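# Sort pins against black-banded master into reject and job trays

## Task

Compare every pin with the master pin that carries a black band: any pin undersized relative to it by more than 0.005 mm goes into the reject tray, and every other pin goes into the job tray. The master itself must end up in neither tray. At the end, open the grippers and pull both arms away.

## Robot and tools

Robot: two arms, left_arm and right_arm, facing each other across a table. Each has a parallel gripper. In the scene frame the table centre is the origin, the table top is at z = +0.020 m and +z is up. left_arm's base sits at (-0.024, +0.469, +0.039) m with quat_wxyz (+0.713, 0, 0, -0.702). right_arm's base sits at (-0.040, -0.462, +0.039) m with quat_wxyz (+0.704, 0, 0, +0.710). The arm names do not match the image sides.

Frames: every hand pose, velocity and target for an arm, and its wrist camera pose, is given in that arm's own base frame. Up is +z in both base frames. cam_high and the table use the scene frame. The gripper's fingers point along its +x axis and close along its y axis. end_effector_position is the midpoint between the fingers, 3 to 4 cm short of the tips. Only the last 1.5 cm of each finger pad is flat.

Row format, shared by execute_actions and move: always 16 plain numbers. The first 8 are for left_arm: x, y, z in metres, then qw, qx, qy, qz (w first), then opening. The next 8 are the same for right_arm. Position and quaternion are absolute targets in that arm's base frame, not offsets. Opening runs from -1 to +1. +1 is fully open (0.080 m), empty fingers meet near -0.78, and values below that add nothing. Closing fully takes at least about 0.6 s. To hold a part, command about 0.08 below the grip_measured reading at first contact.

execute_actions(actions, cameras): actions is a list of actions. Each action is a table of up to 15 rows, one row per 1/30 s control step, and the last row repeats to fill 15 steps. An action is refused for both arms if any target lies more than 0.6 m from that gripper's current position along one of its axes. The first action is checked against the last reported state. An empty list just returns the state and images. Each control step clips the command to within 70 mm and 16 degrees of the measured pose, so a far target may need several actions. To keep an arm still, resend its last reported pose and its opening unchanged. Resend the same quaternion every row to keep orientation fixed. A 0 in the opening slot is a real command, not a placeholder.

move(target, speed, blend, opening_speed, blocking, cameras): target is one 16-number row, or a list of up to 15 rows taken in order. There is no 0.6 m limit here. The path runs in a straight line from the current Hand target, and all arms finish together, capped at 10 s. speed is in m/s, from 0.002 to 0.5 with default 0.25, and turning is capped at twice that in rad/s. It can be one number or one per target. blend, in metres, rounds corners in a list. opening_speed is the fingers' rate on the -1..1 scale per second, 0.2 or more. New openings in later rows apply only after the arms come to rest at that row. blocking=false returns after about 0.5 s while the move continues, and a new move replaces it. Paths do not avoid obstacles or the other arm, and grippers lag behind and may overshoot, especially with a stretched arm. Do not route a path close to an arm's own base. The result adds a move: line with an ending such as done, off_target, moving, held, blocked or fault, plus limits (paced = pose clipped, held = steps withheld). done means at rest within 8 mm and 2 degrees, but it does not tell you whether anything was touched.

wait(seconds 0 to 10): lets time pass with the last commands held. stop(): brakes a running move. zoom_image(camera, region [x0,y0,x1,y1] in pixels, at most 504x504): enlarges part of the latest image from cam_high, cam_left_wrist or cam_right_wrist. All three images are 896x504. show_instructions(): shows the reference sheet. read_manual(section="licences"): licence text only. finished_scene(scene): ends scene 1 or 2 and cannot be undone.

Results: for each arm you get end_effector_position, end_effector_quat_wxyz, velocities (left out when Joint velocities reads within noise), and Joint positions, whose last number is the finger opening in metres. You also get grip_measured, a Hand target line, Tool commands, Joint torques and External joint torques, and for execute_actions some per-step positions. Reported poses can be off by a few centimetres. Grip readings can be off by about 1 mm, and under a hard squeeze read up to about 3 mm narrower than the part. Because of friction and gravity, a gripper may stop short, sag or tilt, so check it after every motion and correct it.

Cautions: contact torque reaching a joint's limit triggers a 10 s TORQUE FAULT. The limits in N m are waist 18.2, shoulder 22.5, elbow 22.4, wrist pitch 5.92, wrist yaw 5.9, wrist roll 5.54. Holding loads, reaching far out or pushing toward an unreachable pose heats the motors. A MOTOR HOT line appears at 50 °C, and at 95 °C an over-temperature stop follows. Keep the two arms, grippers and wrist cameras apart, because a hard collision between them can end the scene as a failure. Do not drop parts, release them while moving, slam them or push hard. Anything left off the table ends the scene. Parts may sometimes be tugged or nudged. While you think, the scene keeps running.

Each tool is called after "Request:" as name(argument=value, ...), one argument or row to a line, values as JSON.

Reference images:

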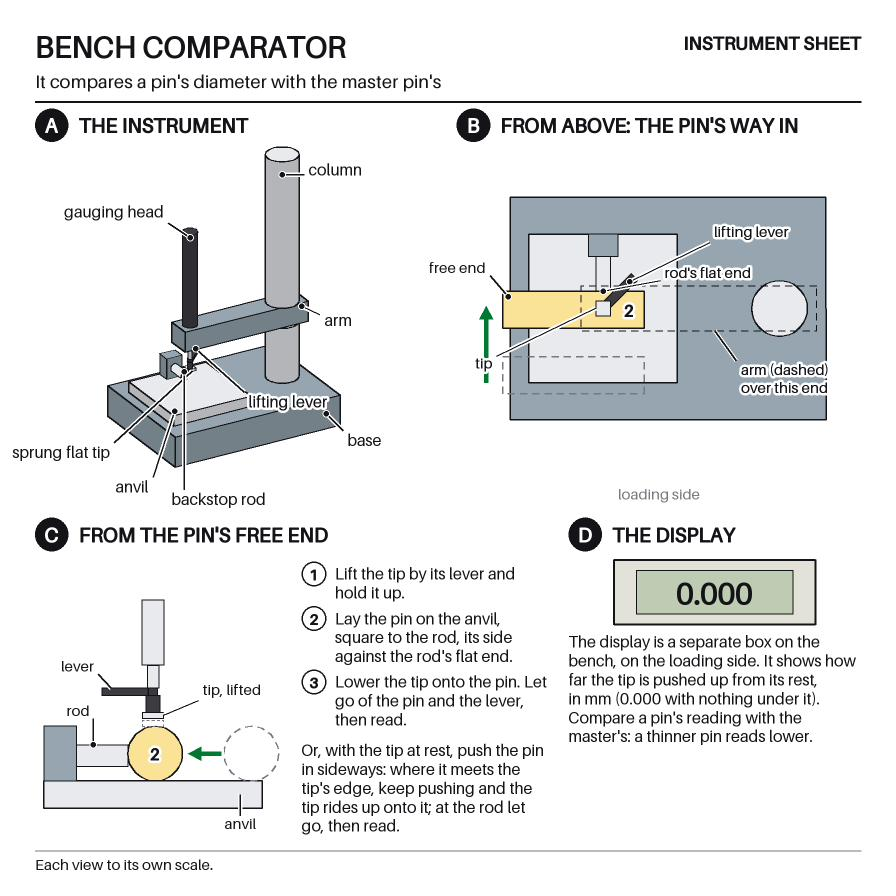

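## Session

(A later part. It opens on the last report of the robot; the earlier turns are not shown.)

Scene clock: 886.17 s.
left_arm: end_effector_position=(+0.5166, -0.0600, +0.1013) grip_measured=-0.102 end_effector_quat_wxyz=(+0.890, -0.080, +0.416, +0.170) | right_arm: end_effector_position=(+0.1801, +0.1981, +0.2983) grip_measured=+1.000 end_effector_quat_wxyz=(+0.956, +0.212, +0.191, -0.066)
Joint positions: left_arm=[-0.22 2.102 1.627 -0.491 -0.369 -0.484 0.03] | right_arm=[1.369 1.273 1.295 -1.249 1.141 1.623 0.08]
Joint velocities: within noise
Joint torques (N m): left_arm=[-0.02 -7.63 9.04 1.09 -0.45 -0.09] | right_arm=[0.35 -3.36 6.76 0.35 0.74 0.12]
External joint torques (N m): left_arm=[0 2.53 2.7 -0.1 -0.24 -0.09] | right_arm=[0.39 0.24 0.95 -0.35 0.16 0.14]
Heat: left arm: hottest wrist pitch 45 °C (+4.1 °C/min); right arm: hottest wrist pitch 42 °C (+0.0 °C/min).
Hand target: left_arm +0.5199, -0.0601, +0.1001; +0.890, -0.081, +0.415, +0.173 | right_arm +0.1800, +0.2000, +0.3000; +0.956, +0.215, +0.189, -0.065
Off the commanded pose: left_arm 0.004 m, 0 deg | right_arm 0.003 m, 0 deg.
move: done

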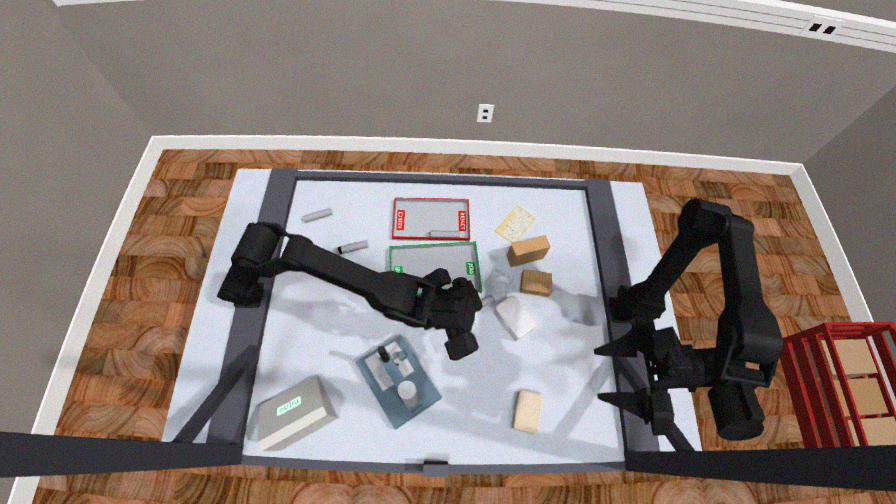

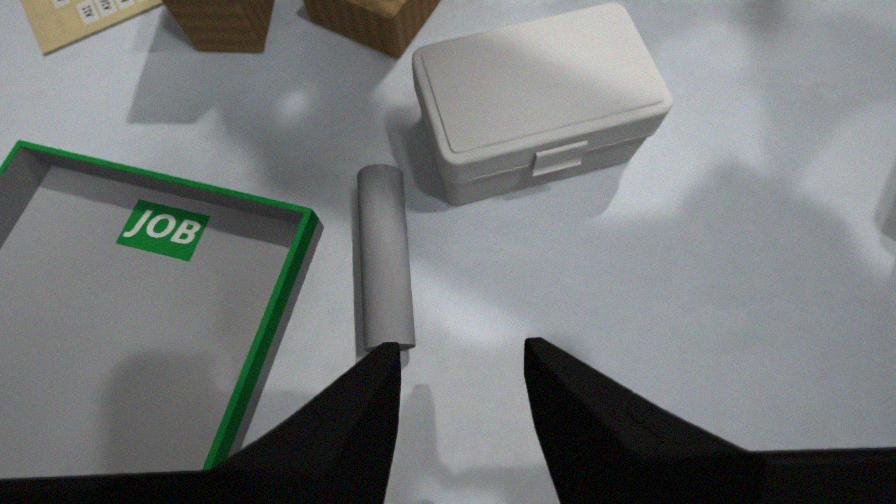

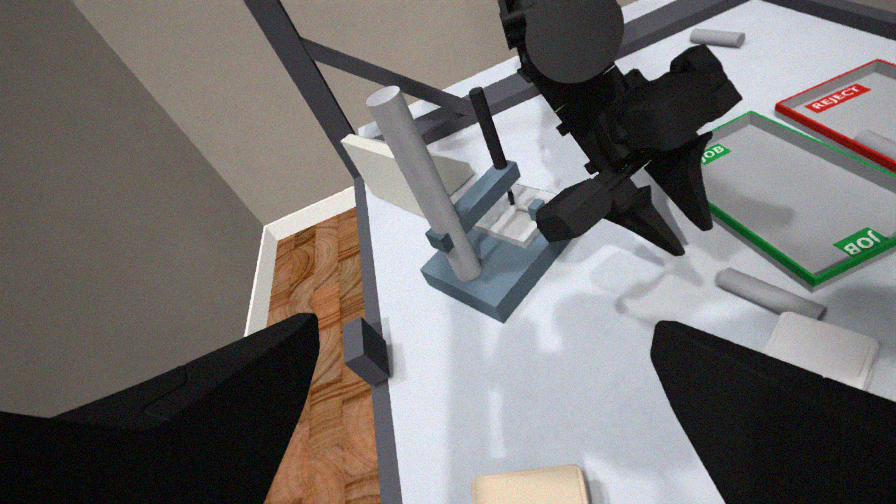

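Request:
move(
  target=[
    [0.535,-0.025,0.055,0.8848,-0.0915,0.4126,0.1961,0.0,0.18,0.20,0.30,0.956,0.215,0.189,-0.065,1.0],
  ],
  speed=[0.15],
  cameras=["cam_left_wrist"],
)

Scene clock: 909.10 s.
left_arm: end_effector_position=(+0.5370, -0.0250, +0.0644) grip_measured=-0.002 end_effector_quat_wxyz=(+0.888, -0.095, +0.404, +0.196) | right_arm: end_effector_position=(+0.1801, +0.1981, +0.2984) grip_measured=+1.000 end_effector_quat_wxyz=(+0.956, +0.212, +0.191, -0.066)
Joint positions: left_arm=[-0.146 2.197 1.614 -0.359 -0.363 -0.47 0.035] | right_arm=[1.369 1.273 1.295 -1.249 1.141 1.623 0.08]
Joint velocities: within noise
Joint torques (N m): left_arm=[-0.07 -8.33 5.91 1.39 -0.19 0.07] | right_arm=[0.31 -3.33 6.8 0.31 0.75 0.15]
External joint torques (N m): left_arm=[-0.05 2.3 -0.34 0.16 0.01 0.06] | right_arm=[0.31 0.28 0.91 -0.4 0.17 0.17]
Heat: left arm: hottest wrist pitch 43 °C (+0.0 °C/min); right arm: hottest wrist pitch 39 °C (-3.0 °C/min).
Hand target: left_arm +0.5349, -0.0249, +0.0552; +0.885, -0.092, +0.413, +0.196 | right_arm +0.1800, +0.2000, +0.3000; +0.956, +0.215, +0.189, -0.065
Off the commanded pose: left_arm 0.010 m, 1 deg | right_arm 0.002 m, 0 deg.
move: off_target (left_arm)
Images, in order (width x height): cam_left_wrist 896x504.

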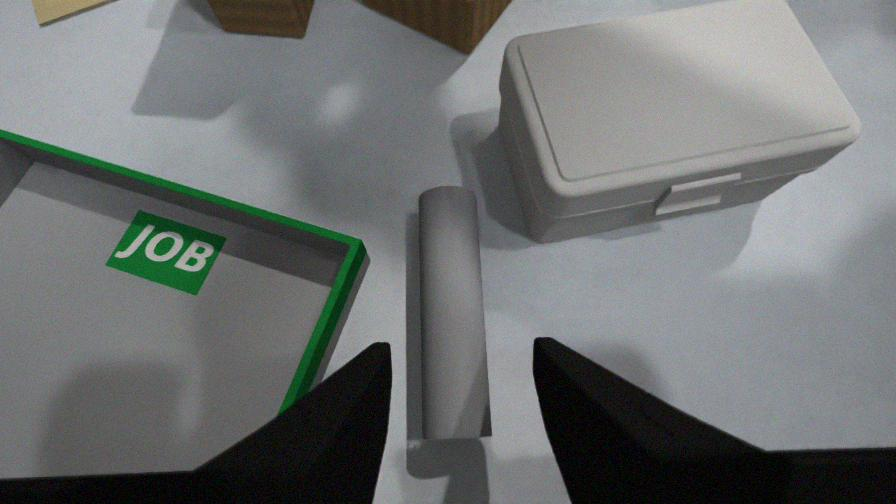

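Request:
move(
  target=[
    [0.530,-0.0273,0.030,0.8848,-0.0915,0.4126,0.1961,0.0,0.18,0.20,0.30,0.956,0.215,0.189,-0.065,1.0],
    [0.530,-0.0273,0.014,0.8848,-0.0915,0.4126,0.1961,0.0,0.18,0.20,0.30,0.956,0.215,0.189,-0.065,1.0],
  ],
  speed=[0.1,0.06],
  cameras=["cam_left_wrist"],
)

Scene clock: 924.43 s.
left_arm: end_effector_position=(+0.5355, -0.0270, +0.0299) grip_measured=-0.002 end_effector_quat_wxyz=(+0.891, -0.097, +0.398, +0.194) | right_arm: end_effector_position=(+0.1801, +0.1981, +0.2984) grip_measured=+1.000 end_effector_quat_wxyz=(+0.956, +0.212, +0.191, -0.066)
Joint positions: left_arm=[-0.151 2.239 1.529 -0.218 -0.365 -0.472 0.035] | right_arm=[1.369 1.273 1.295 -1.249 1.141 1.623 0.08]
Joint velocities: within noise
Joint torques (N m): left_arm=[-0.23 -7.41 4.78 1.36 -0.28 -0.07] | right_arm=[0.3 -3.3 6.77 0.34 0.76 0.15]
External joint torques (N m): left_arm=[-0.23 3.23 -1.19 0.12 -0.08 -0.07] | right_arm=[0.31 0.31 0.93 -0.36 0.18 0.17]
Heat: left arm: hottest wrist pitch 44 °C (+0.0 °C/min); right arm: hottest elbow 37 °C (+0.0 °C/min).
Hand target: left_arm +0.5298, -0.0272, +0.0143; +0.885, -0.092, +0.412, +0.196 | right_arm +0.1800, +0.2000, +0.3000; +0.956, +0.215, +0.189, -0.065
Off the commanded pose: left_arm 0.017 m, 2 deg | right_arm 0.002 m, 0 deg.
move: off_target (left_arm)
Images, in order (width x height): cam_left_wrist 896x504.

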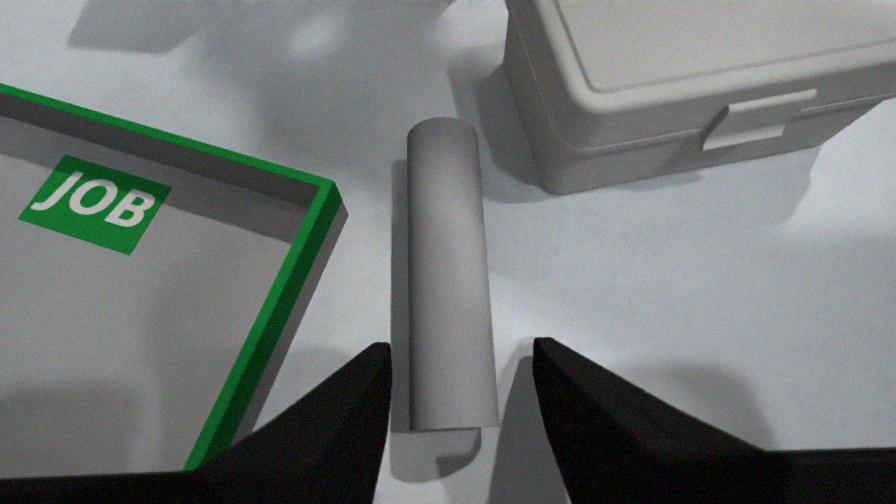

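Request:
move(
  target=[
    [0.528,-0.0262,0.018,0.8848,-0.0915,0.4126,0.1961,0.0,0.18,0.20,0.30,0.956,0.215,0.189,-0.065,1.0],
    [0.528,-0.0262,0.018,0.8848,-0.0915,0.4126,0.1961,-0.55,0.18,0.20,0.30,0.956,0.215,0.189,-0.065,1.0],
    [0.528,-0.0262,0.09,0.8848,-0.0915,0.4126,0.1961,-0.55,0.18,0.20,0.30,0.956,0.215,0.189,-0.065,1.0],
    [0.420,0.080,0.10,0.9063,0,0.4226,0,-0.55,0.18,0.20,0.30,0.956,0.215,0.189,-0.065,1.0],
  ],
  speed=[0.05,0.06,0.15,0.2],
  opening_speed=1.2,
  cameras=["cam_left_wrist","cam_high"],
)

Scene clock: 942.43 s.
left_arm: end_effector_position=(+0.4211, +0.0803, +0.0927) grip_measured=-0.404 end_effector_quat_wxyz=(+0.902, -0.002, +0.431, +0.001) | right_arm: end_effector_position=(+0.1801, +0.1981, +0.2984) grip_measured=+1.000 end_effector_quat_wxyz=(+0.956, +0.212, +0.191, -0.066)
Joint positions: left_arm=[0.241 1.736 1.085 -0.255 0.15 0.184 0.017] | right_arm=[1.369 1.273 1.295 -1.249 1.141 1.623 0.08]
Joint velocities: within noise
Joint torques (N m): left_arm=[0.15 -9.2 6.06 1.54 0.21 0.07] | right_arm=[0.31 -3.28 6.76 0.31 0.76 0.16]
External joint torques (N m): left_arm=[0.15 -1.86 -0.02 0.28 0.13 0.07] | right_arm=[0.31 0.28 0.94 -0.38 0.19 0.17]
Heat: left arm: hottest wrist pitch 45 °C (+0.0 °C/min); right arm: hottest elbow 37 °C (+0.0 °C/min).
Hand target: left_arm +0.4201, +0.0800, +0.0998; +0.906, +0.000, +0.423, +0.000 | right_arm +0.1800, +0.2000, +0.3000; +0.956, +0.215, +0.189, -0.065
Off the commanded pose: left_arm 0.007 m, 1 deg | right_arm 0.002 m, 0 deg.
move: done; target 2's new opening was sent with left_arm's hand 0.013 m and 2 deg from that target
Images, in order (width x height): cam_high 896x504, cam_left_wrist 896x504.

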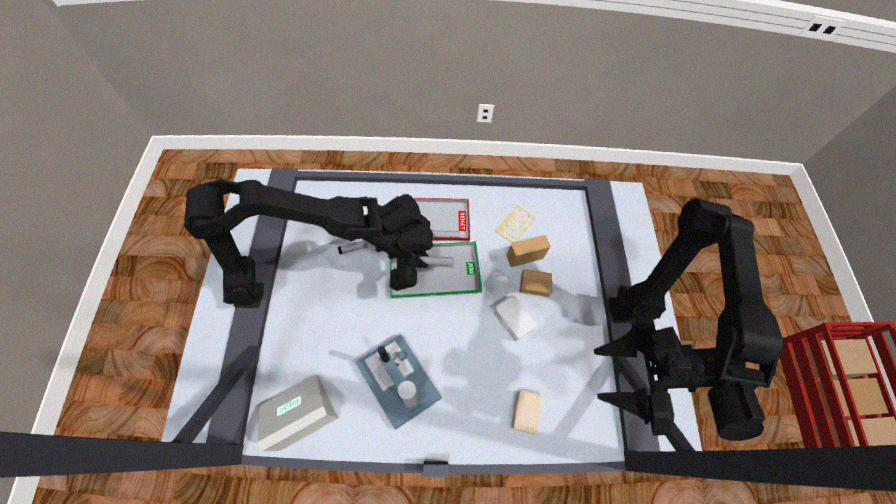

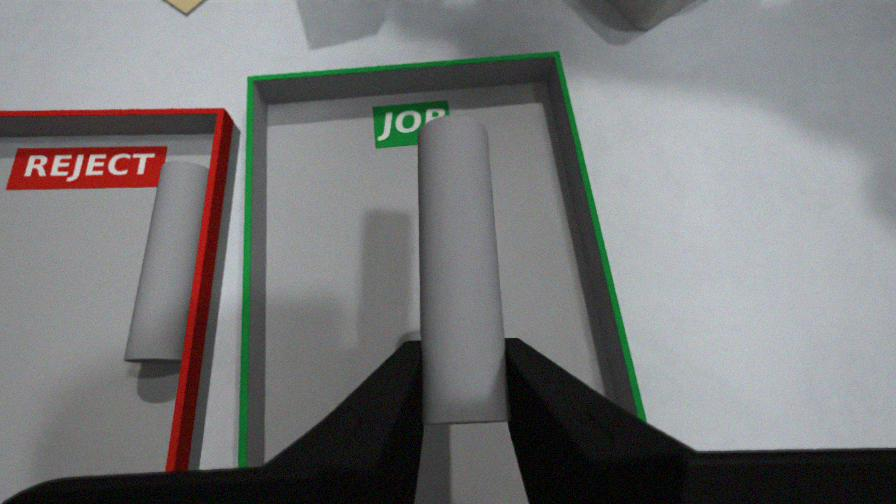

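Request:
move(
  target=[
    [0.421,0.100,0.050,0.9063,0,0.4226,0,-0.55,0.18,0.20,0.30,0.956,0.215,0.189,-0.065,1.0],
    [0.421,0.100,0.020,0.9063,0,0.4226,0,-0.55,0.18,0.20,0.30,0.956,0.215,0.189,-0.065,1.0],
  ],
  speed=[0.15,0.06],
  cameras=["cam_left_wrist"],
)

Scene clock: 954.03 s.
left_arm: end_effector_position=(+0.4247, +0.1006, +0.0284) grip_measured=-0.404 end_effector_quat_wxyz=(+0.910, +0.002, +0.414, +0.002) | right_arm: end_effector_position=(+0.1801, +0.1981, +0.2984) grip_measured=+1.000 end_effector_quat_wxyz=(+0.956, +0.212, +0.191, -0.066)
Joint positions: left_arm=[0.297 1.889 0.961 0.053 0.188 0.229 0.017] | right_arm=[1.369 1.273 1.295 -1.249 1.141 1.623 0.08]
Joint velocities: within noise
Joint torques (N m): left_arm=[0.16 -5.66 4.67 1.61 0.15 0.05] | right_arm=[0.3 -3.32 6.77 0.33 0.74 0.16]
External joint torques (N m): left_arm=[0.11 2.13 -0.81 0.28 0.06 0.05] | right_arm=[0.3 0.31 0.91 -0.37 0.16 0.18]
Heat: left arm: hottest wrist pitch 45 °C (+1.0 °C/min); right arm: hottest elbow 37 °C (+0.0 °C/min).
Hand target: left_arm +0.4210, +0.1000, +0.0202; +0.906, +0.000, +0.422, +0.000 | right_arm +0.1800, +0.2000, +0.3000; +0.956, +0.215, +0.189, -0.065
Off the commanded pose: left_arm 0.009 m, 1 deg | right_arm 0.002 m, 0 deg.
move: off_target (left_arm)
Images, in order (width x height): cam_left_wrist 896x504.

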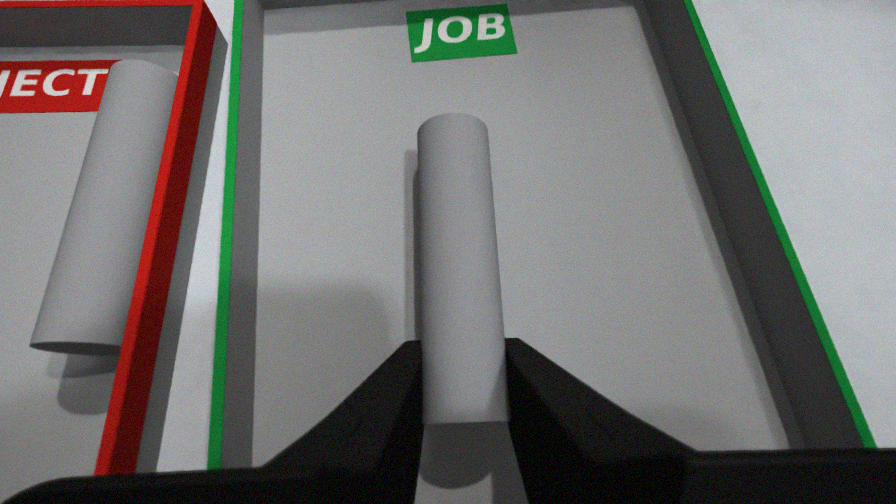

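Request:
move(
  target=[
    [0.421,0.100,0.016,0.9063,0,0.4226,0,-0.55,0.18,0.20,0.30,0.956,0.215,0.189,-0.065,1.0],
    [0.421,0.100,0.0175,0.9063,0,0.4226,0,-0.22,0.18,0.20,0.30,0.956,0.215,0.189,-0.065,1.0],
    [0.400,0.100,0.06,0.9063,0,0.4226,0,-0.2,0.18,0.20,0.30,0.956,0.215,0.189,-0.065,1.0],
    [0.28,0.15,0.16,0.9063,0,0.4226,0,0.0,0.18,0.20,0.30,0.956,0.215,0.189,-0.065,1.0],
  ],
  speed=[0.04,0.05,0.1,0.25],
  opening_speed=0.6,
)

Scene clock: 974.67 s.
left_arm: end_effector_position=(+0.2781, +0.1478, +0.1516) grip_measured=-0.003 end_effector_quat_wxyz=(+0.902, -0.007, +0.432, -0.002) | right_arm: end_effector_position=(+0.1801, +0.1982, +0.2983) grip_measured=+1.000 end_effector_quat_wxyz=(+0.956, +0.212, +0.191, -0.066)
Joint positions: left_arm=[0.682 1.307 0.94 -0.651 0.415 0.557 0.035] | right_arm=[1.369 1.274 1.295 -1.249 1.141 1.623 0.08]
Joint velocities: within noise
Joint torques (N m): left_arm=[0.25 -5.03 9.13 1.04 0.37 0.08] | right_arm=[0.29 -3.29 6.74 0.31 0.75 0.16]
External joint torques (N m): left_arm=[0.26 -0.58 2.74 -0.08 0.12 0.07] | right_arm=[0.29 0.32 0.93 -0.38 0.17 0.18]
Heat: left arm: hottest wrist pitch 46 °C (+3.0 °C/min); right arm: hottest elbow 37 °C (+0.0 °C/min).
Hand target: left_arm +0.2799, +0.1498, +0.1599; +0.906, +0.000, +0.423, +0.000 | right_arm +0.1800, +0.2000, +0.2999; +0.956, +0.215, +0.189, -0.065
Off the commanded pose: left_arm 0.009 m, 1 deg | right_arm 0.002 m, 0 deg.
move: off_target (left_arm); target 2's new opening was sent with left_arm's hand 0.011 m and 1 deg from that target; target 4's new opening was sent with left_arm's hand 0.009 m and 1 deg from that target

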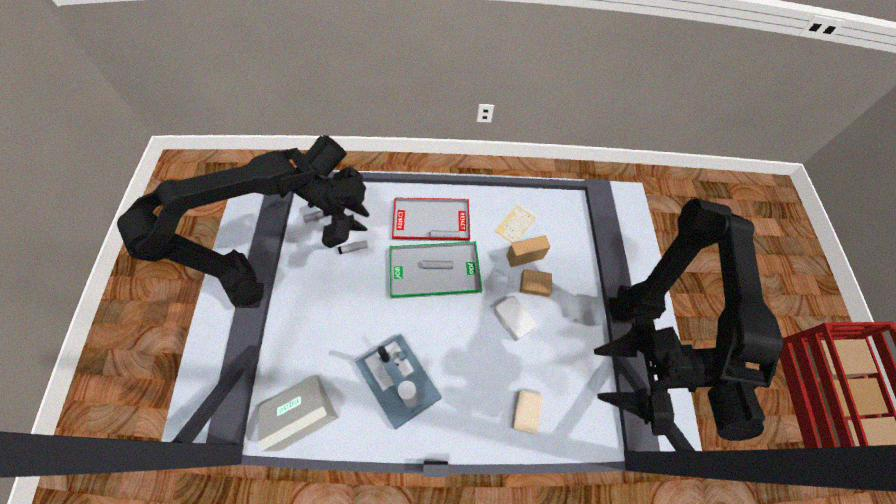

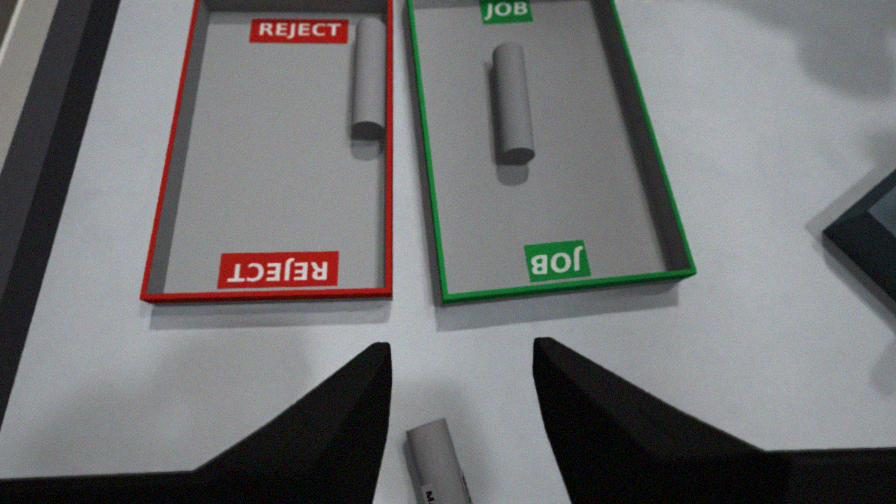

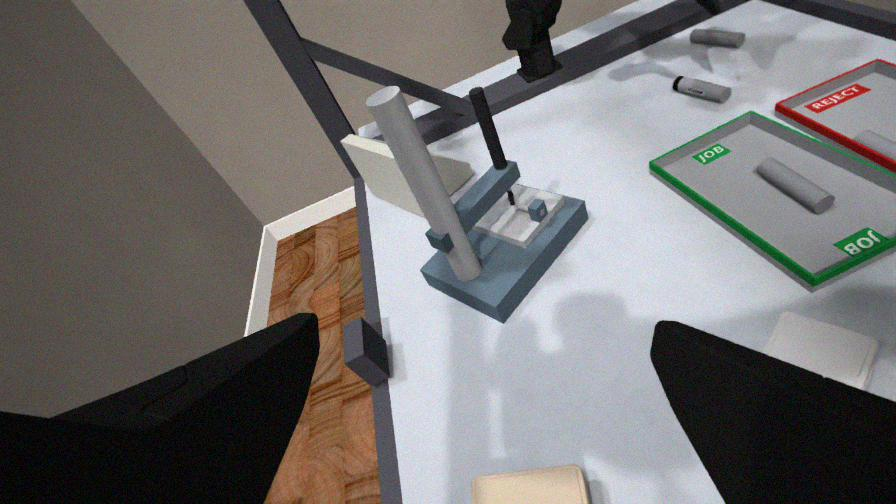

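Request:
move(
  target=[
    [0.12,0.222,0.10,0.8925,-0.0734,0.4162,0.1574,0.0,0.18,0.20,0.30,0.956,0.215,0.189,-0.065,1.0],
  ],
  speed=[0.2],
  cameras=["cam_left_wrist","cam_high"],
)

Scene clock: 986.93 s.
left_arm: end_effector_position=(+0.1206, +0.2249, +0.1048) grip_measured=-0.002 end_effector_quat_wxyz=(+0.893, -0.065, +0.415, +0.162) | right_arm: end_effector_position=(+0.1801, +0.1982, +0.2983) grip_measured=+1.000 end_effector_quat_wxyz=(+0.956, +0.212, +0.191, -0.066)
Joint positions: left_arm=[1.414 1.191 0.683 -0.659 0.594 0.946 0.035] | right_arm=[1.369 1.274 1.295 -1.249 1.141 1.623 0.08]
Joint velocities: within noise
Joint torques (N m): left_arm=[0.21 -2.26 5.38 0.8 0.49 0.05] | right_arm=[0.31 -3.26 6.76 0.31 0.76 0.16]
External joint torques (N m): left_arm=[0.22 0.94 -0.59 -0.09 0.13 0.05] | right_arm=[0.33 0.31 0.95 -0.38 0.19 0.18]
Heat: left arm: hottest wrist pitch 44 °C (+0.0 °C/min); right arm: hottest elbow 37 °C (+0.0 °C/min).
Hand target: left_arm +0.1200, +0.2219, +0.1000; +0.892, -0.073, +0.416, +0.157 | right_arm +0.1800, +0.2000, +0.2999; +0.956, +0.215, +0.189, -0.065
Off the commanded pose: left_arm 0.006 m, 1 deg | right_arm 0.002 m, 0 deg.
move: done
Images, in order (width x height): cam_high 896x504, cam_left_wrist 896x504.

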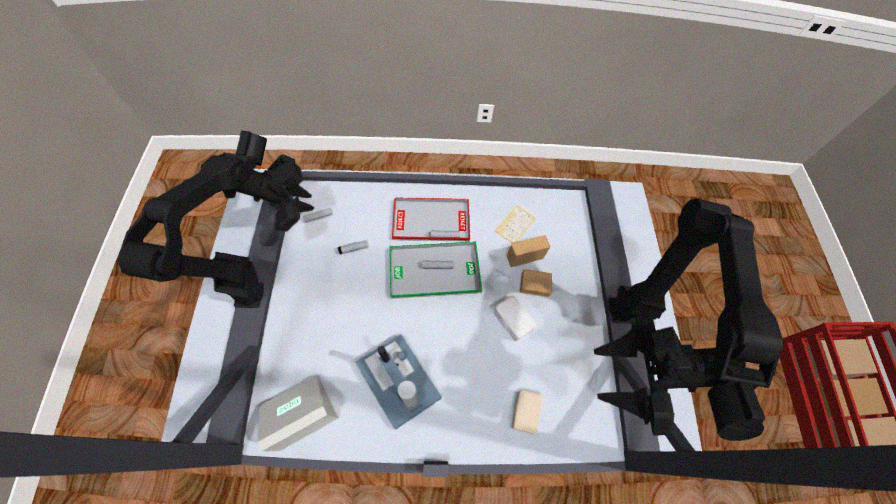

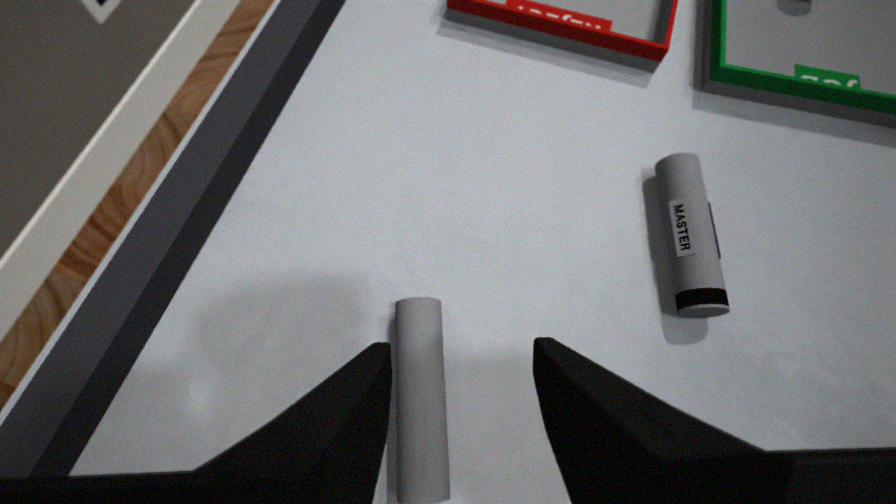

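Request:
move(
  target=[
    [0.0935,0.2280,0.040,0.8914,-0.0763,0.4157,0.1636,0.0,0.18,0.20,0.30,0.956,0.215,0.189,-0.065,1.0],
  ],
  speed=[0.15],
  cameras=["cam_left_wrist"],
)

Scene clock: 1003.80 s.
left_arm: end_effector_position=(+0.0937, +0.2313, +0.0440) grip_measured=-0.002 end_effector_quat_wxyz=(+0.891, -0.070, +0.416, +0.167) | right_arm: end_effector_position=(+0.1801, +0.1982, +0.2983) grip_measured=+1.000 end_effector_quat_wxyz=(+0.956, +0.212, +0.191, -0.066)
Joint positions: left_arm=[1.551 1.353 0.535 -0.436 0.635 1.088 0.035] | right_arm=[1.369 1.274 1.295 -1.249 1.141 1.623 0.08]
Joint velocities: within noise
Joint torques (N m): left_arm=[0.27 -2.45 4.43 0.93 0.54 0.07] | right_arm=[0.33 -3.34 6.72 0.32 0.76 0.14]
External joint torques (N m): left_arm=[0.29 1.14 -0.75 0.18 0.15 0.07] | right_arm=[0.31 0.24 0.9 -0.37 0.18 0.16]
Heat: left arm: hottest wrist pitch 43 °C (-2.0 °C/min); right arm: hottest elbow 38 °C (+1.0 °C/min).
Hand target: left_arm +0.0935, +0.2279, +0.0401; +0.891, -0.076, +0.416, +0.164 | right_arm +0.1800, +0.2000, +0.2999; +0.956, +0.215, +0.189, -0.065
Off the commanded pose: left_arm 0.005 m, 1 deg | right_arm 0.002 m, 0 deg.
move: done
Images, in order (width x height): cam_left_wrist 896x504.

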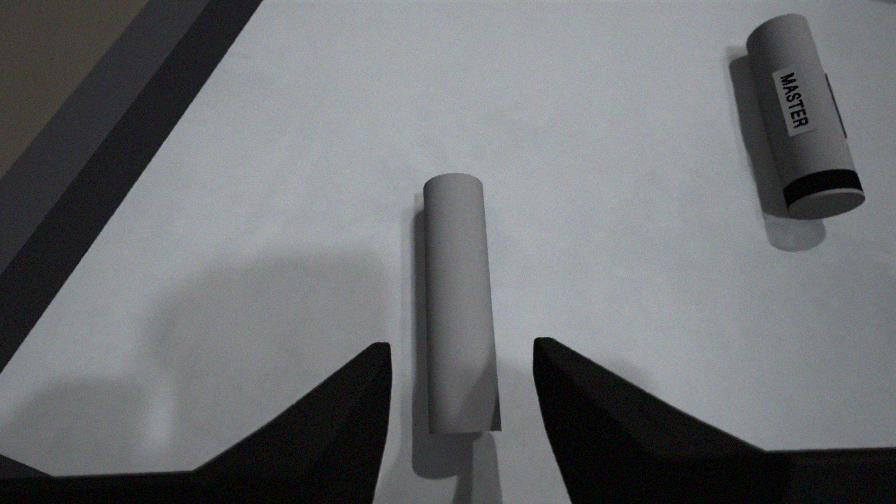

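Request:
move(
  target=[
    [0.0902,0.2252,0.020,0.8914,-0.0763,0.4157,0.1636,0.0,0.18,0.20,0.30,0.956,0.215,0.189,-0.065,1.0],
    [0.0902,0.2252,0.0125,0.8914,-0.0763,0.4157,0.1636,0.0,0.18,0.20,0.30,0.956,0.215,0.189,-0.065,1.0],
    [0.0902,0.2252,0.0125,0.8914,-0.0763,0.4157,0.1636,-0.55,0.18,0.20,0.30,0.956,0.215,0.189,-0.065,1.0],
  ],
  speed=[0.12,0.06,0.05],
  opening_speed=1.2,
  cameras=["cam_left_wrist"],
)

Scene clock: 1014.60 s.
left_arm: end_effector_position=(+0.0905, +0.2298, +0.0171) grip_measured=-0.406 end_effector_quat_wxyz=(+0.892, -0.068, +0.414, +0.167) | right_arm: end_effector_position=(+0.1801, +0.1982, +0.2983) grip_measured=+1.000 end_effector_quat_wxyz=(+0.956, +0.212, +0.191, -0.066)
Joint positions: left_arm=[1.57 1.44 0.466 -0.288 0.644 1.11 0.017] | right_arm=[1.369 1.274 1.295 -1.249 1.141 1.623 0.08]
Joint velocities: within noise
Joint torques (N m): left_arm=[0.1 -2.44 3.77 0.79 0.39 0.05] | right_arm=[0.32 -3.28 6.79 0.32 0.75 0.15]
External joint torques (N m): left_arm=[0.11 1.31 -0.93 0.04 -0.01 0.05] | right_arm=[0.31 0.29 0.96 -0.39 0.18 0.17]
Heat: left arm: hottest wrist pitch 42 °C (-3.0 °C/min); right arm: hottest elbow 38 °C (+1.0 °C/min).
Hand target: left_arm +0.0902, +0.2252, +0.0126; +0.891, -0.076, +0.416, +0.164 | right_arm +0.1800, +0.2000, +0.2999; +0.956, +0.215, +0.189, -0.065
Off the commanded pose: left_arm 0.007 m, 1 deg | right_arm 0.002 m, 0 deg.
move: done
Images, in order (width x height): cam_left_wrist 896x504.

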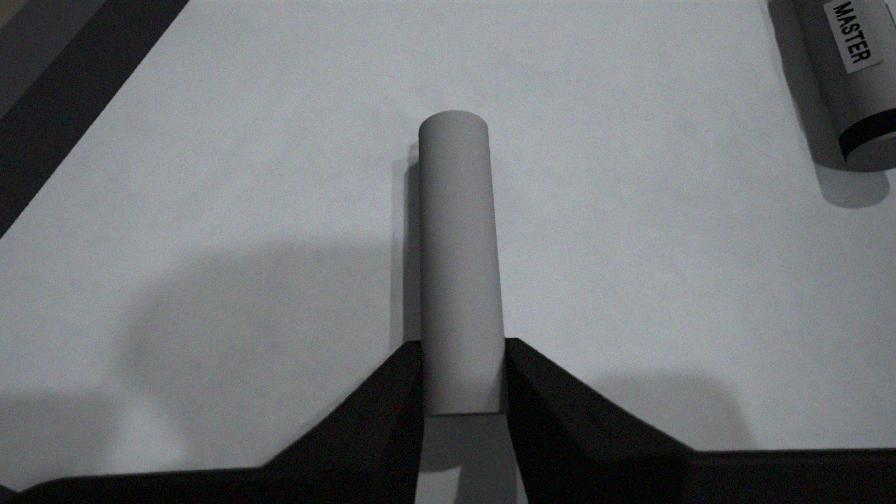

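Request:
move(
  target=[
    [0.095,0.227,0.12,0.8914,-0.0763,0.4157,0.1636,-0.55,0.18,0.20,0.30,0.956,0.215,0.189,-0.065,1.0],
    [0.22,0.08,0.17,0.9063,0,0.4226,0,-0.55,0.18,0.20,0.30,0.956,0.215,0.189,-0.065,1.0],
    [0.290,-0.108,0.155,0.8017,0.1971,0.3738,-0.4227,-0.55,0.18,0.20,0.30,0.956,0.215,0.189,-0.065,1.0],
    [0.303,-0.108,0.155,0.8017,0.1971,0.3738,-0.4227,-0.55,0.18,0.20,0.30,0.956,0.215,0.189,-0.065,1.0],
  ],
  speed=[0.2,0.3,0.3,0.15],
  blend=[0.03,0.05,0.0,0],
  cameras=["cam_left_wrist"],
)

Scene clock: 1029.47 s.
left_arm: end_effector_position=(+0.2971, -0.1059, +0.1469) grip_measured=-0.406 end_effector_quat_wxyz=(+0.797, +0.195, +0.387, -0.420) | right_arm: end_effector_position=(+0.1801, +0.1982, +0.2983) grip_measured=+1.000 end_effector_quat_wxyz=(+0.956, +0.212, +0.191, -0.066)
Joint positions: left_arm=[-0.113 1.364 0.975 -0.704 0.498 0.722 0.017] | right_arm=[1.369 1.274 1.295 -1.249 1.141 1.623 0.08]
Joint velocities: within noise
Joint torques (N m): left_arm=[-0.07 -3.88 9.9 1.35 0.63 0.08] | right_arm=[0.31 -3.31 6.76 0.33 0.76 0.14]
External joint torques (N m): left_arm=[-0.07 0.8 3.69 0.34 0.34 0.07] | right_arm=[0.33 0.27 0.96 -0.36 0.19 0.16]
Heat: left arm: hottest wrist pitch 42 °C (-5.0 °C/min); right arm: hottest elbow 38 °C (+1.0 °C/min).
Hand target: left_arm +0.3027, -0.1079, +0.1550; +0.802, +0.197, +0.374, -0.423 | right_arm +0.1800, +0.2000, +0.2999; +0.956, +0.215, +0.189, -0.065
Off the commanded pose: left_arm 0.010 m, 2 deg | right_arm 0.002 m, 0 deg.
move: off_target (left_arm)
Images, in order (width x height): cam_left_wrist 896x504.

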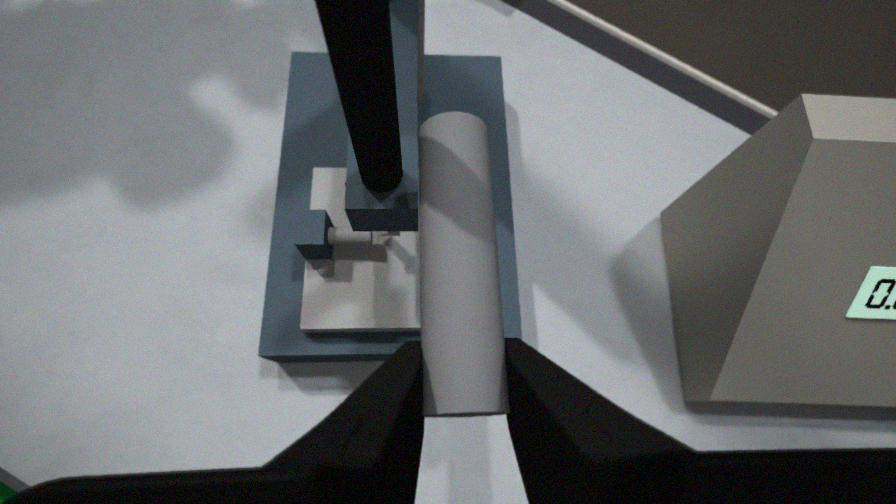

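Request:
move(
  target=[
    [0.3105,-0.1335,0.072,0.8038,0.1951,0.3748,-0.4184,-0.55,0.18,0.20,0.30,0.956,0.215,0.189,-0.065,1.0],
  ],
  speed=[0.15],
  cameras=["cam_left_wrist"],
)

Scene clock: 1046.93 s.
left_arm: end_effector_position=(+0.3117, -0.1323, +0.0745) grip_measured=-0.406 end_effector_quat_wxyz=(+0.805, +0.197, +0.373, -0.417) | right_arm: end_effector_position=(+0.1801, +0.1982, +0.2983) grip_measured=+1.000 end_effector_quat_wxyz=(+0.956, +0.212, +0.191, -0.066)
Joint positions: left_arm=[-0.206 1.508 0.773 -0.282 0.451 0.623 0.017] | right_arm=[1.369 1.274 1.295 -1.249 1.141 1.623 0.08]
Joint velocities: within noise
Joint torques (N m): left_arm=[-0.31 -4.35 5.67 1.58 0.31 -0.11] | right_arm=[0.28 -3.35 6.77 0.32 0.76 0.15]
External joint torques (N m): left_arm=[-0.32 0.98 -0.13 0.45 0.05 -0.11] | right_arm=[0.3 0.26 0.93 -0.38 0.18 0.17]
Heat: left arm: hottest wrist pitch 43 °C (-1.0 °C/min); right arm: hottest elbow 38 °C (+1.0 °C/min).
Hand target: left_arm +0.3105, -0.1334, +0.0720; +0.804, +0.195, +0.375, -0.418 | right_arm +0.1800, +0.2000, +0.2999; +0.956, +0.215, +0.189, -0.065
Off the commanded pose: left_arm 0.003 m, 0 deg | right_arm 0.002 m, 0 deg.
move: done
Images, in order (width x height): cam_left_wrist 896x504.

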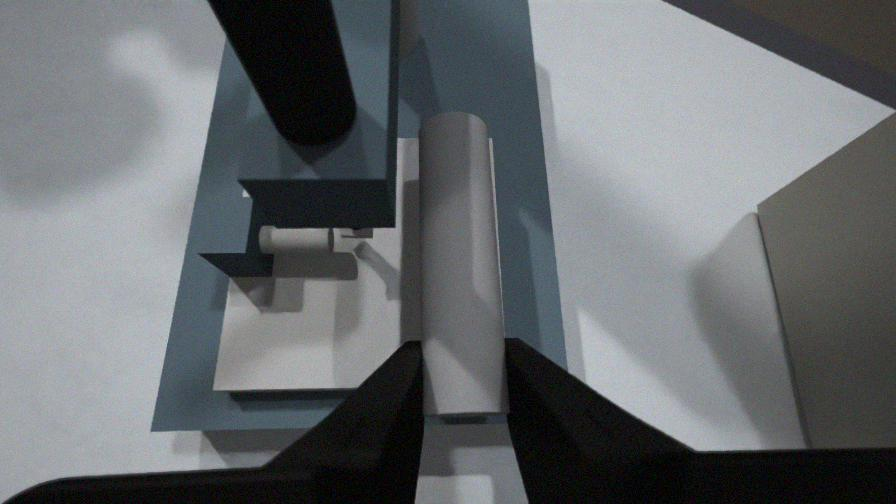

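Request:
move(
  target=[
    [0.3105,-0.1335,0.0590,0.8038,0.1951,0.3748,-0.4184,-0.55,0.18,0.20,0.30,0.956,0.215,0.189,-0.065,1.0],
    [0.3425,-0.1110,0.0590,0.8038,0.1951,0.3748,-0.4184,-0.55,0.18,0.20,0.30,0.956,0.215,0.189,-0.065,1.0],
  ],
  speed=[0.06,0.05],
  cameras=["cam_left_wrist"],
)

Request:
move(
  target=[
    [0.3352,-0.1176,0.0595,0.8038,0.1951,0.3748,-0.4184,-0.55,0.18,0.20,0.30,0.956,0.215,0.189,-0.065,1.0],
    [0.3352,-0.1176,0.0595,0.8038,0.1951,0.3748,-0.4184,0.0,0.18,0.20,0.30,0.956,0.215,0.189,-0.065,1.0],
    [0.311,-0.083,0.110,0.8038,0.1951,0.3748,-0.4184,0.0,0.18,0.20,0.30,0.956,0.215,0.189,-0.065,1.0],
    [0.260,-0.120,0.17,0.7424,0.2424,0.3462,-0.5198,0.0,0.18,0.20,0.30,0.956,0.215,0.189,-0.065,1.0],
  ],
  speed=[0.05,0.2,0.2,0.2],
  opening_speed=1.2,
  blend=[0.0,0.0,0.02,0],
  cameras=["cam_left_wrist"],
)

Request:
zoom_image(
  camera="cam_left_wrist",
  region=[620, 180, 820, 300],
)

Scene clock: 1076.23 s.
left_arm: end_effector_position=(+0.3358, -0.1171, +0.0613) grip_measured=-0.406 end_effector_quat_wxyz=(+0.801, +0.192, +0.370, -0.430) | right_arm: end_effector_position=(+0.1801, +0.1982, +0.2983) grip_measured=+1.000 end_effector_quat_wxyz=(+0.956, +0.212, +0.191, -0.066)
Joint positions: left_arm=[-0.123 1.634 0.842 -0.272 0.521 0.716 0.017] | right_arm=[1.369 1.274 1.295 -1.249 1.141 1.623 0.08]
Joint velocities: within noise
Joint torques (N m): left_arm=[1.19 -3.61 7.84 1.23 -0.32 0.01] | right_arm=[0.33 -3.3 6.74 0.32 0.73 0.14]
External joint torques (N m): left_arm=[1.19 2.45 2.23 0.17 -0.62 0.01] | right_arm=[0.31 0.29 0.91 -0.38 0.16 0.16]
Heat: left arm: hottest wrist pitch 46 °C (+4.1 °C/min); right arm: hottest elbow 38 °C (+0.0 °C/min).
Hand target: left_arm +0.3422, -0.1109, +0.0591; +0.804, +0.195, +0.375, -0.418 | right_arm +0.1800, +0.2000, +0.2999; +0.956, +0.215, +0.189, -0.065
Off the commanded pose: left_arm 0.009 m, 1 deg | right_arm 0.002 m, 0 deg.
move: off_target (left_arm)
Images, in order (width x height): cam_left_wrist 896x504.

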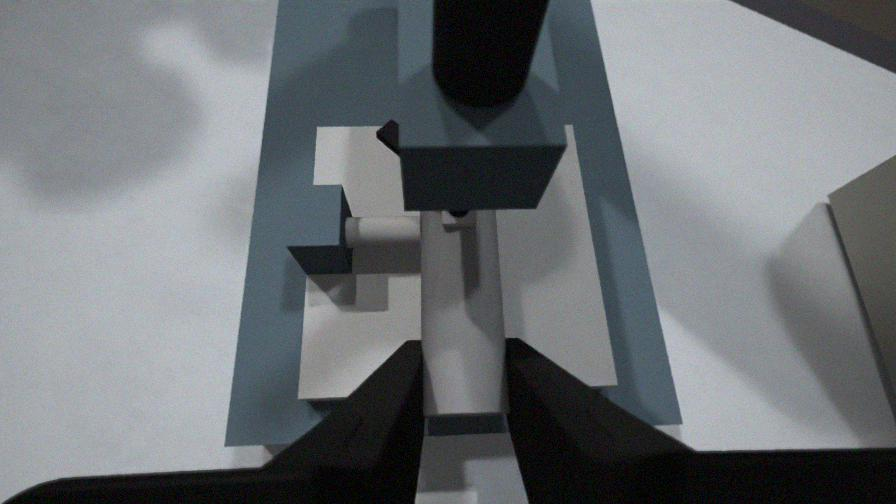

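Scene clock: 1079.40 s.
left_arm: end_effector_position=(+0.2583, -0.1184, +0.1628) grip_measured=-0.002 end_effector_quat_wxyz=(+0.739, +0.238, +0.357, -0.519) | right_arm: end_effector_position=(+0.1801, +0.1982, +0.2983) grip_measured=+1.000 end_effector_quat_wxyz=(+0.956, +0.212, +0.191, -0.066)
Joint positions: left_arm=[-0.124 1.319 1.015 -0.921 0.604 0.975 0.035] | right_arm=[1.369 1.274 1.295 -1.249 1.141 1.623 0.08]
Joint velocities: within noise
Joint torques (N m): left_arm=[-0.36 -4.81 8.78 0.66 0.52 0.07] | right_arm=[0.29 -3.35 6.77 0.33 0.75 0.15]
External joint torques (N m): left_arm=[-0.36 -0.61 2.72 -0.15 0.15 0.07] | right_arm=[0.29 0.3 0.93 -0.35 0.17 0.17]
Heat: left arm: hottest wrist pitch 46 °C (+4.0 °C/min); right arm: hottest elbow 38 °C (+0.0 °C/min).
Hand target: left_arm +0.2599, -0.1200, +0.1700; +0.742, +0.242, +0.346, -0.520 | right_arm +0.1800, +0.2000, +0.2999; +0.956, +0.215, +0.189, -0.065
Off the commanded pose: left_arm 0.008 m, 1 deg | right_arm 0.002 m, 0 deg.
move: done
Images, in order (width x height): cam_left_wrist 896x504.

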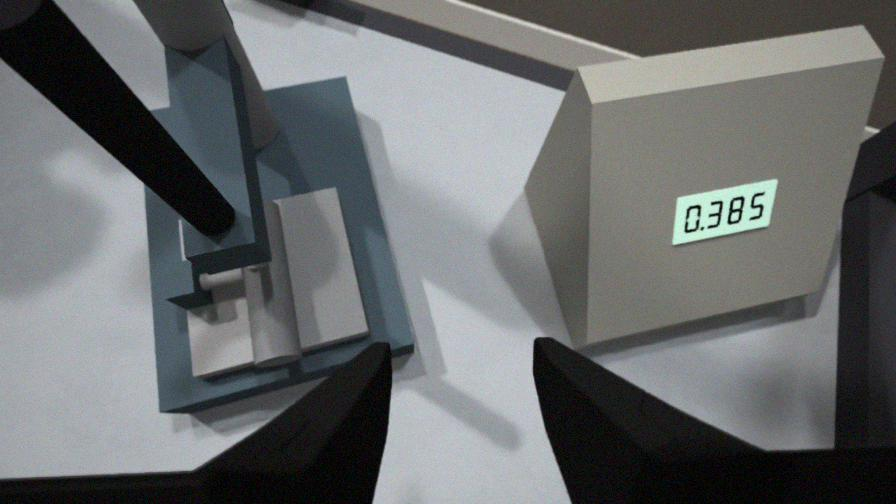

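Scaled by 2.520 from the camera's 896x504 image, which has a finer 1280x720 frame.

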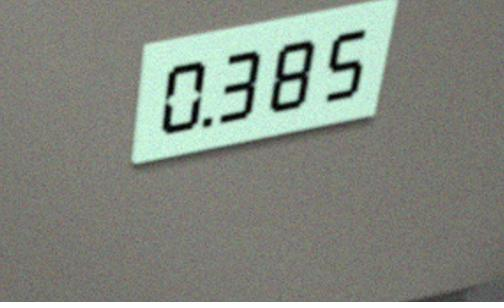

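Request:
move(
  target=[
    [0.311,-0.083,0.106,0.8038,0.1951,0.3748,-0.4184,0.0,0.18,0.20,0.30,0.956,0.215,0.189,-0.065,1.0],
    [0.3345,-0.1182,0.0590,0.8038,0.1951,0.3748,-0.4184,0.0,0.18,0.20,0.30,0.956,0.215,0.189,-0.065,1.0],
    [0.3345,-0.1182,0.0590,0.8038,0.1951,0.3748,-0.4184,-0.55,0.18,0.20,0.30,0.956,0.215,0.189,-0.065,1.0],
    [0.3100,-0.1342,0.0600,0.8038,0.1951,0.3748,-0.4184,-0.55,0.18,0.20,0.30,0.956,0.215,0.189,-0.065,1.0],
    [0.295,-0.12,0.11,0.8038,0.1951,0.3748,-0.4184,-0.55,0.18,0.20,0.30,0.956,0.215,0.189,-0.065,1.0],
    [0.260,-0.110,0.17,0.7424,0.2424,0.3462,-0.5198,-0.55,0.18,0.20,0.30,0.956,0.215,0.189,-0.065,1.0],
  ],
  speed=[0.2,0.1,0.05,0.08,0.15,0.2],
  opening_speed=1.2,
  blend=[0.01,0,0,0,0.02,0],
  cameras=["cam_left_wrist"],
)

Request:
zoom_image(
  camera="cam_left_wrist",
  region=[620, 180, 820, 300],
)

Scene clock: 1105.40 s.
left_arm: end_effector_position=(+0.2562, -0.1091, +0.1598) grip_measured=-0.408 end_effector_quat_wxyz=(+0.736, +0.238, +0.362, -0.520) | right_arm: end_effector_position=(+0.1801, +0.1982, +0.2983) grip_measured=+1.000 end_effector_quat_wxyz=(+0.956, +0.212, +0.191, -0.066)
Joint positions: left_arm=[-0.087 1.323 1.013 -0.953 0.611 1.025 0.017] | right_arm=[1.369 1.274 1.295 -1.249 1.141 1.623 0.08]
Joint velocities: within noise
Joint torques (N m): left_arm=[0.27 -4.89 9.48 0.75 0.78 0.07] | right_arm=[0.31 -3.27 6.7 0.33 0.75 0.16]
External joint torques (N m): left_arm=[0.29 -0.72 3.5 0 0.4 0.07] | right_arm=[0.3 0.39 0.81 -0.38 0.17 0.18]
Heat: left arm: hottest wrist pitch 43 °C (+0.0 °C/min); right arm: hottest elbow 38 °C (+0.0 °C/min).
Hand target: left_arm +0.2598, -0.1100, +0.1700; +0.742, +0.243, +0.346, -0.520 | right_arm +0.1800, +0.2000, +0.2999; +0.956, +0.215, +0.189, -0.065
Off the commanded pose: left_arm 0.011 m, 2 deg | right_arm 0.002 m, 0 deg.
move: off_target (left_arm)
Images, in order (width x height): cam_left_wrist 896x504.

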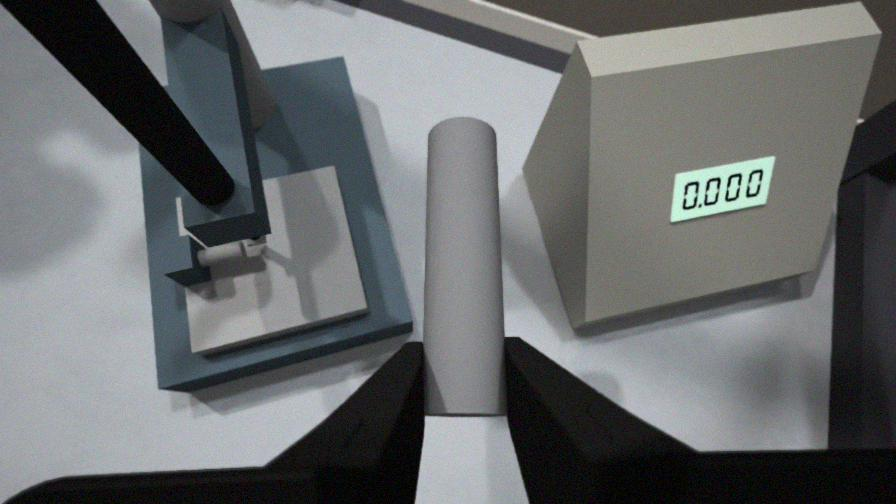

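Scaled by 2.520 from the camera's 896x504 image, which has a finer 1280x720 frame.

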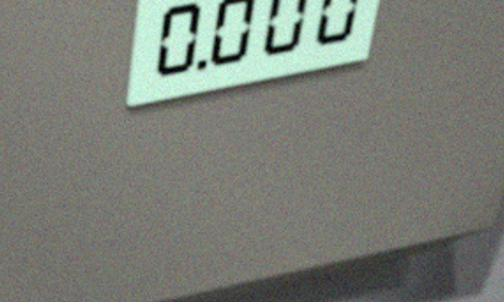

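Request:
move(
  target=[
    [0.24,0.05,0.18,0.9062,-0.0074,0.4225,0.0158,-0.55,0.18,0.20,0.30,0.956,0.215,0.189,-0.065,1.0],
    [0.40,0.245,0.12,0.9062,-0.0074,0.4225,0.0158,-0.55,0.18,0.20,0.30,0.956,0.215,0.189,-0.065,1.0],
    [0.436,0.248,0.10,0.9062,-0.0074,0.4225,0.0158,-0.55,0.18,0.20,0.30,0.956,0.215,0.189,-0.065,1.0],
  ],
  speed=[0.25,0.25,0.15],
  blend=[0.06,0.02,0],
  cameras=["cam_left_wrist"],
)

Scene clock: 1119.17 s.
left_arm: end_effector_position=(+0.4304, +0.2443, +0.0945) grip_measured=-0.407 end_effector_quat_wxyz=(+0.902, -0.011, +0.431, +0.013) | right_arm: end_effector_position=(+0.1801, +0.1982, +0.2983) grip_measured=+1.000 end_effector_quat_wxyz=(+0.956, +0.212, +0.191, -0.066)
Joint positions: left_arm=[0.625 2.022 1.487 -0.448 0.364 0.476 0.017] | right_arm=[1.369 1.274 1.295 -1.249 1.141 1.623 0.08]
Joint velocities: within noise
Joint torques (N m): left_arm=[-0.01 -7.93 9.82 1.53 0.22 -0.1] | right_arm=[0.33 -3.31 6.76 0.33 0.75 0.16]
External joint torques (N m): left_arm=[0.05 1.61 3.57 0.36 0.01 -0.11] | right_arm=[0.33 0.4 0.88 -0.36 0.17 0.18]
Heat: left arm: hottest wrist pitch 43 °C (-2.0 °C/min); right arm: hottest elbow 38 °C (+0.0 °C/min).
Hand target: left_arm +0.4358, +0.2480, +0.1001; +0.906, -0.007, +0.422, +0.016 | right_arm +0.1800, +0.2000, +0.2999; +0.956, +0.215, +0.189, -0.065
Off the commanded pose: left_arm 0.009 m, 1 deg | right_arm 0.002 m, 0 deg.
move: off_target (left_arm)
Images, in order (width x height): cam_left_wrist 896x504.

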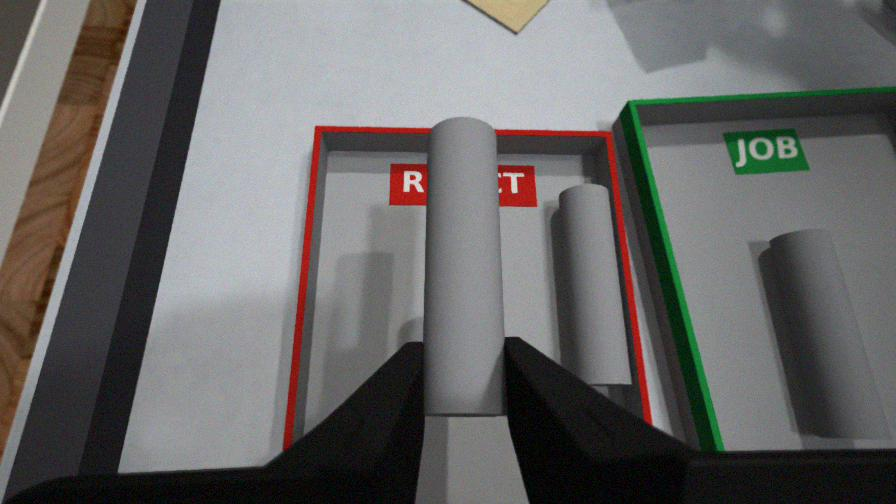

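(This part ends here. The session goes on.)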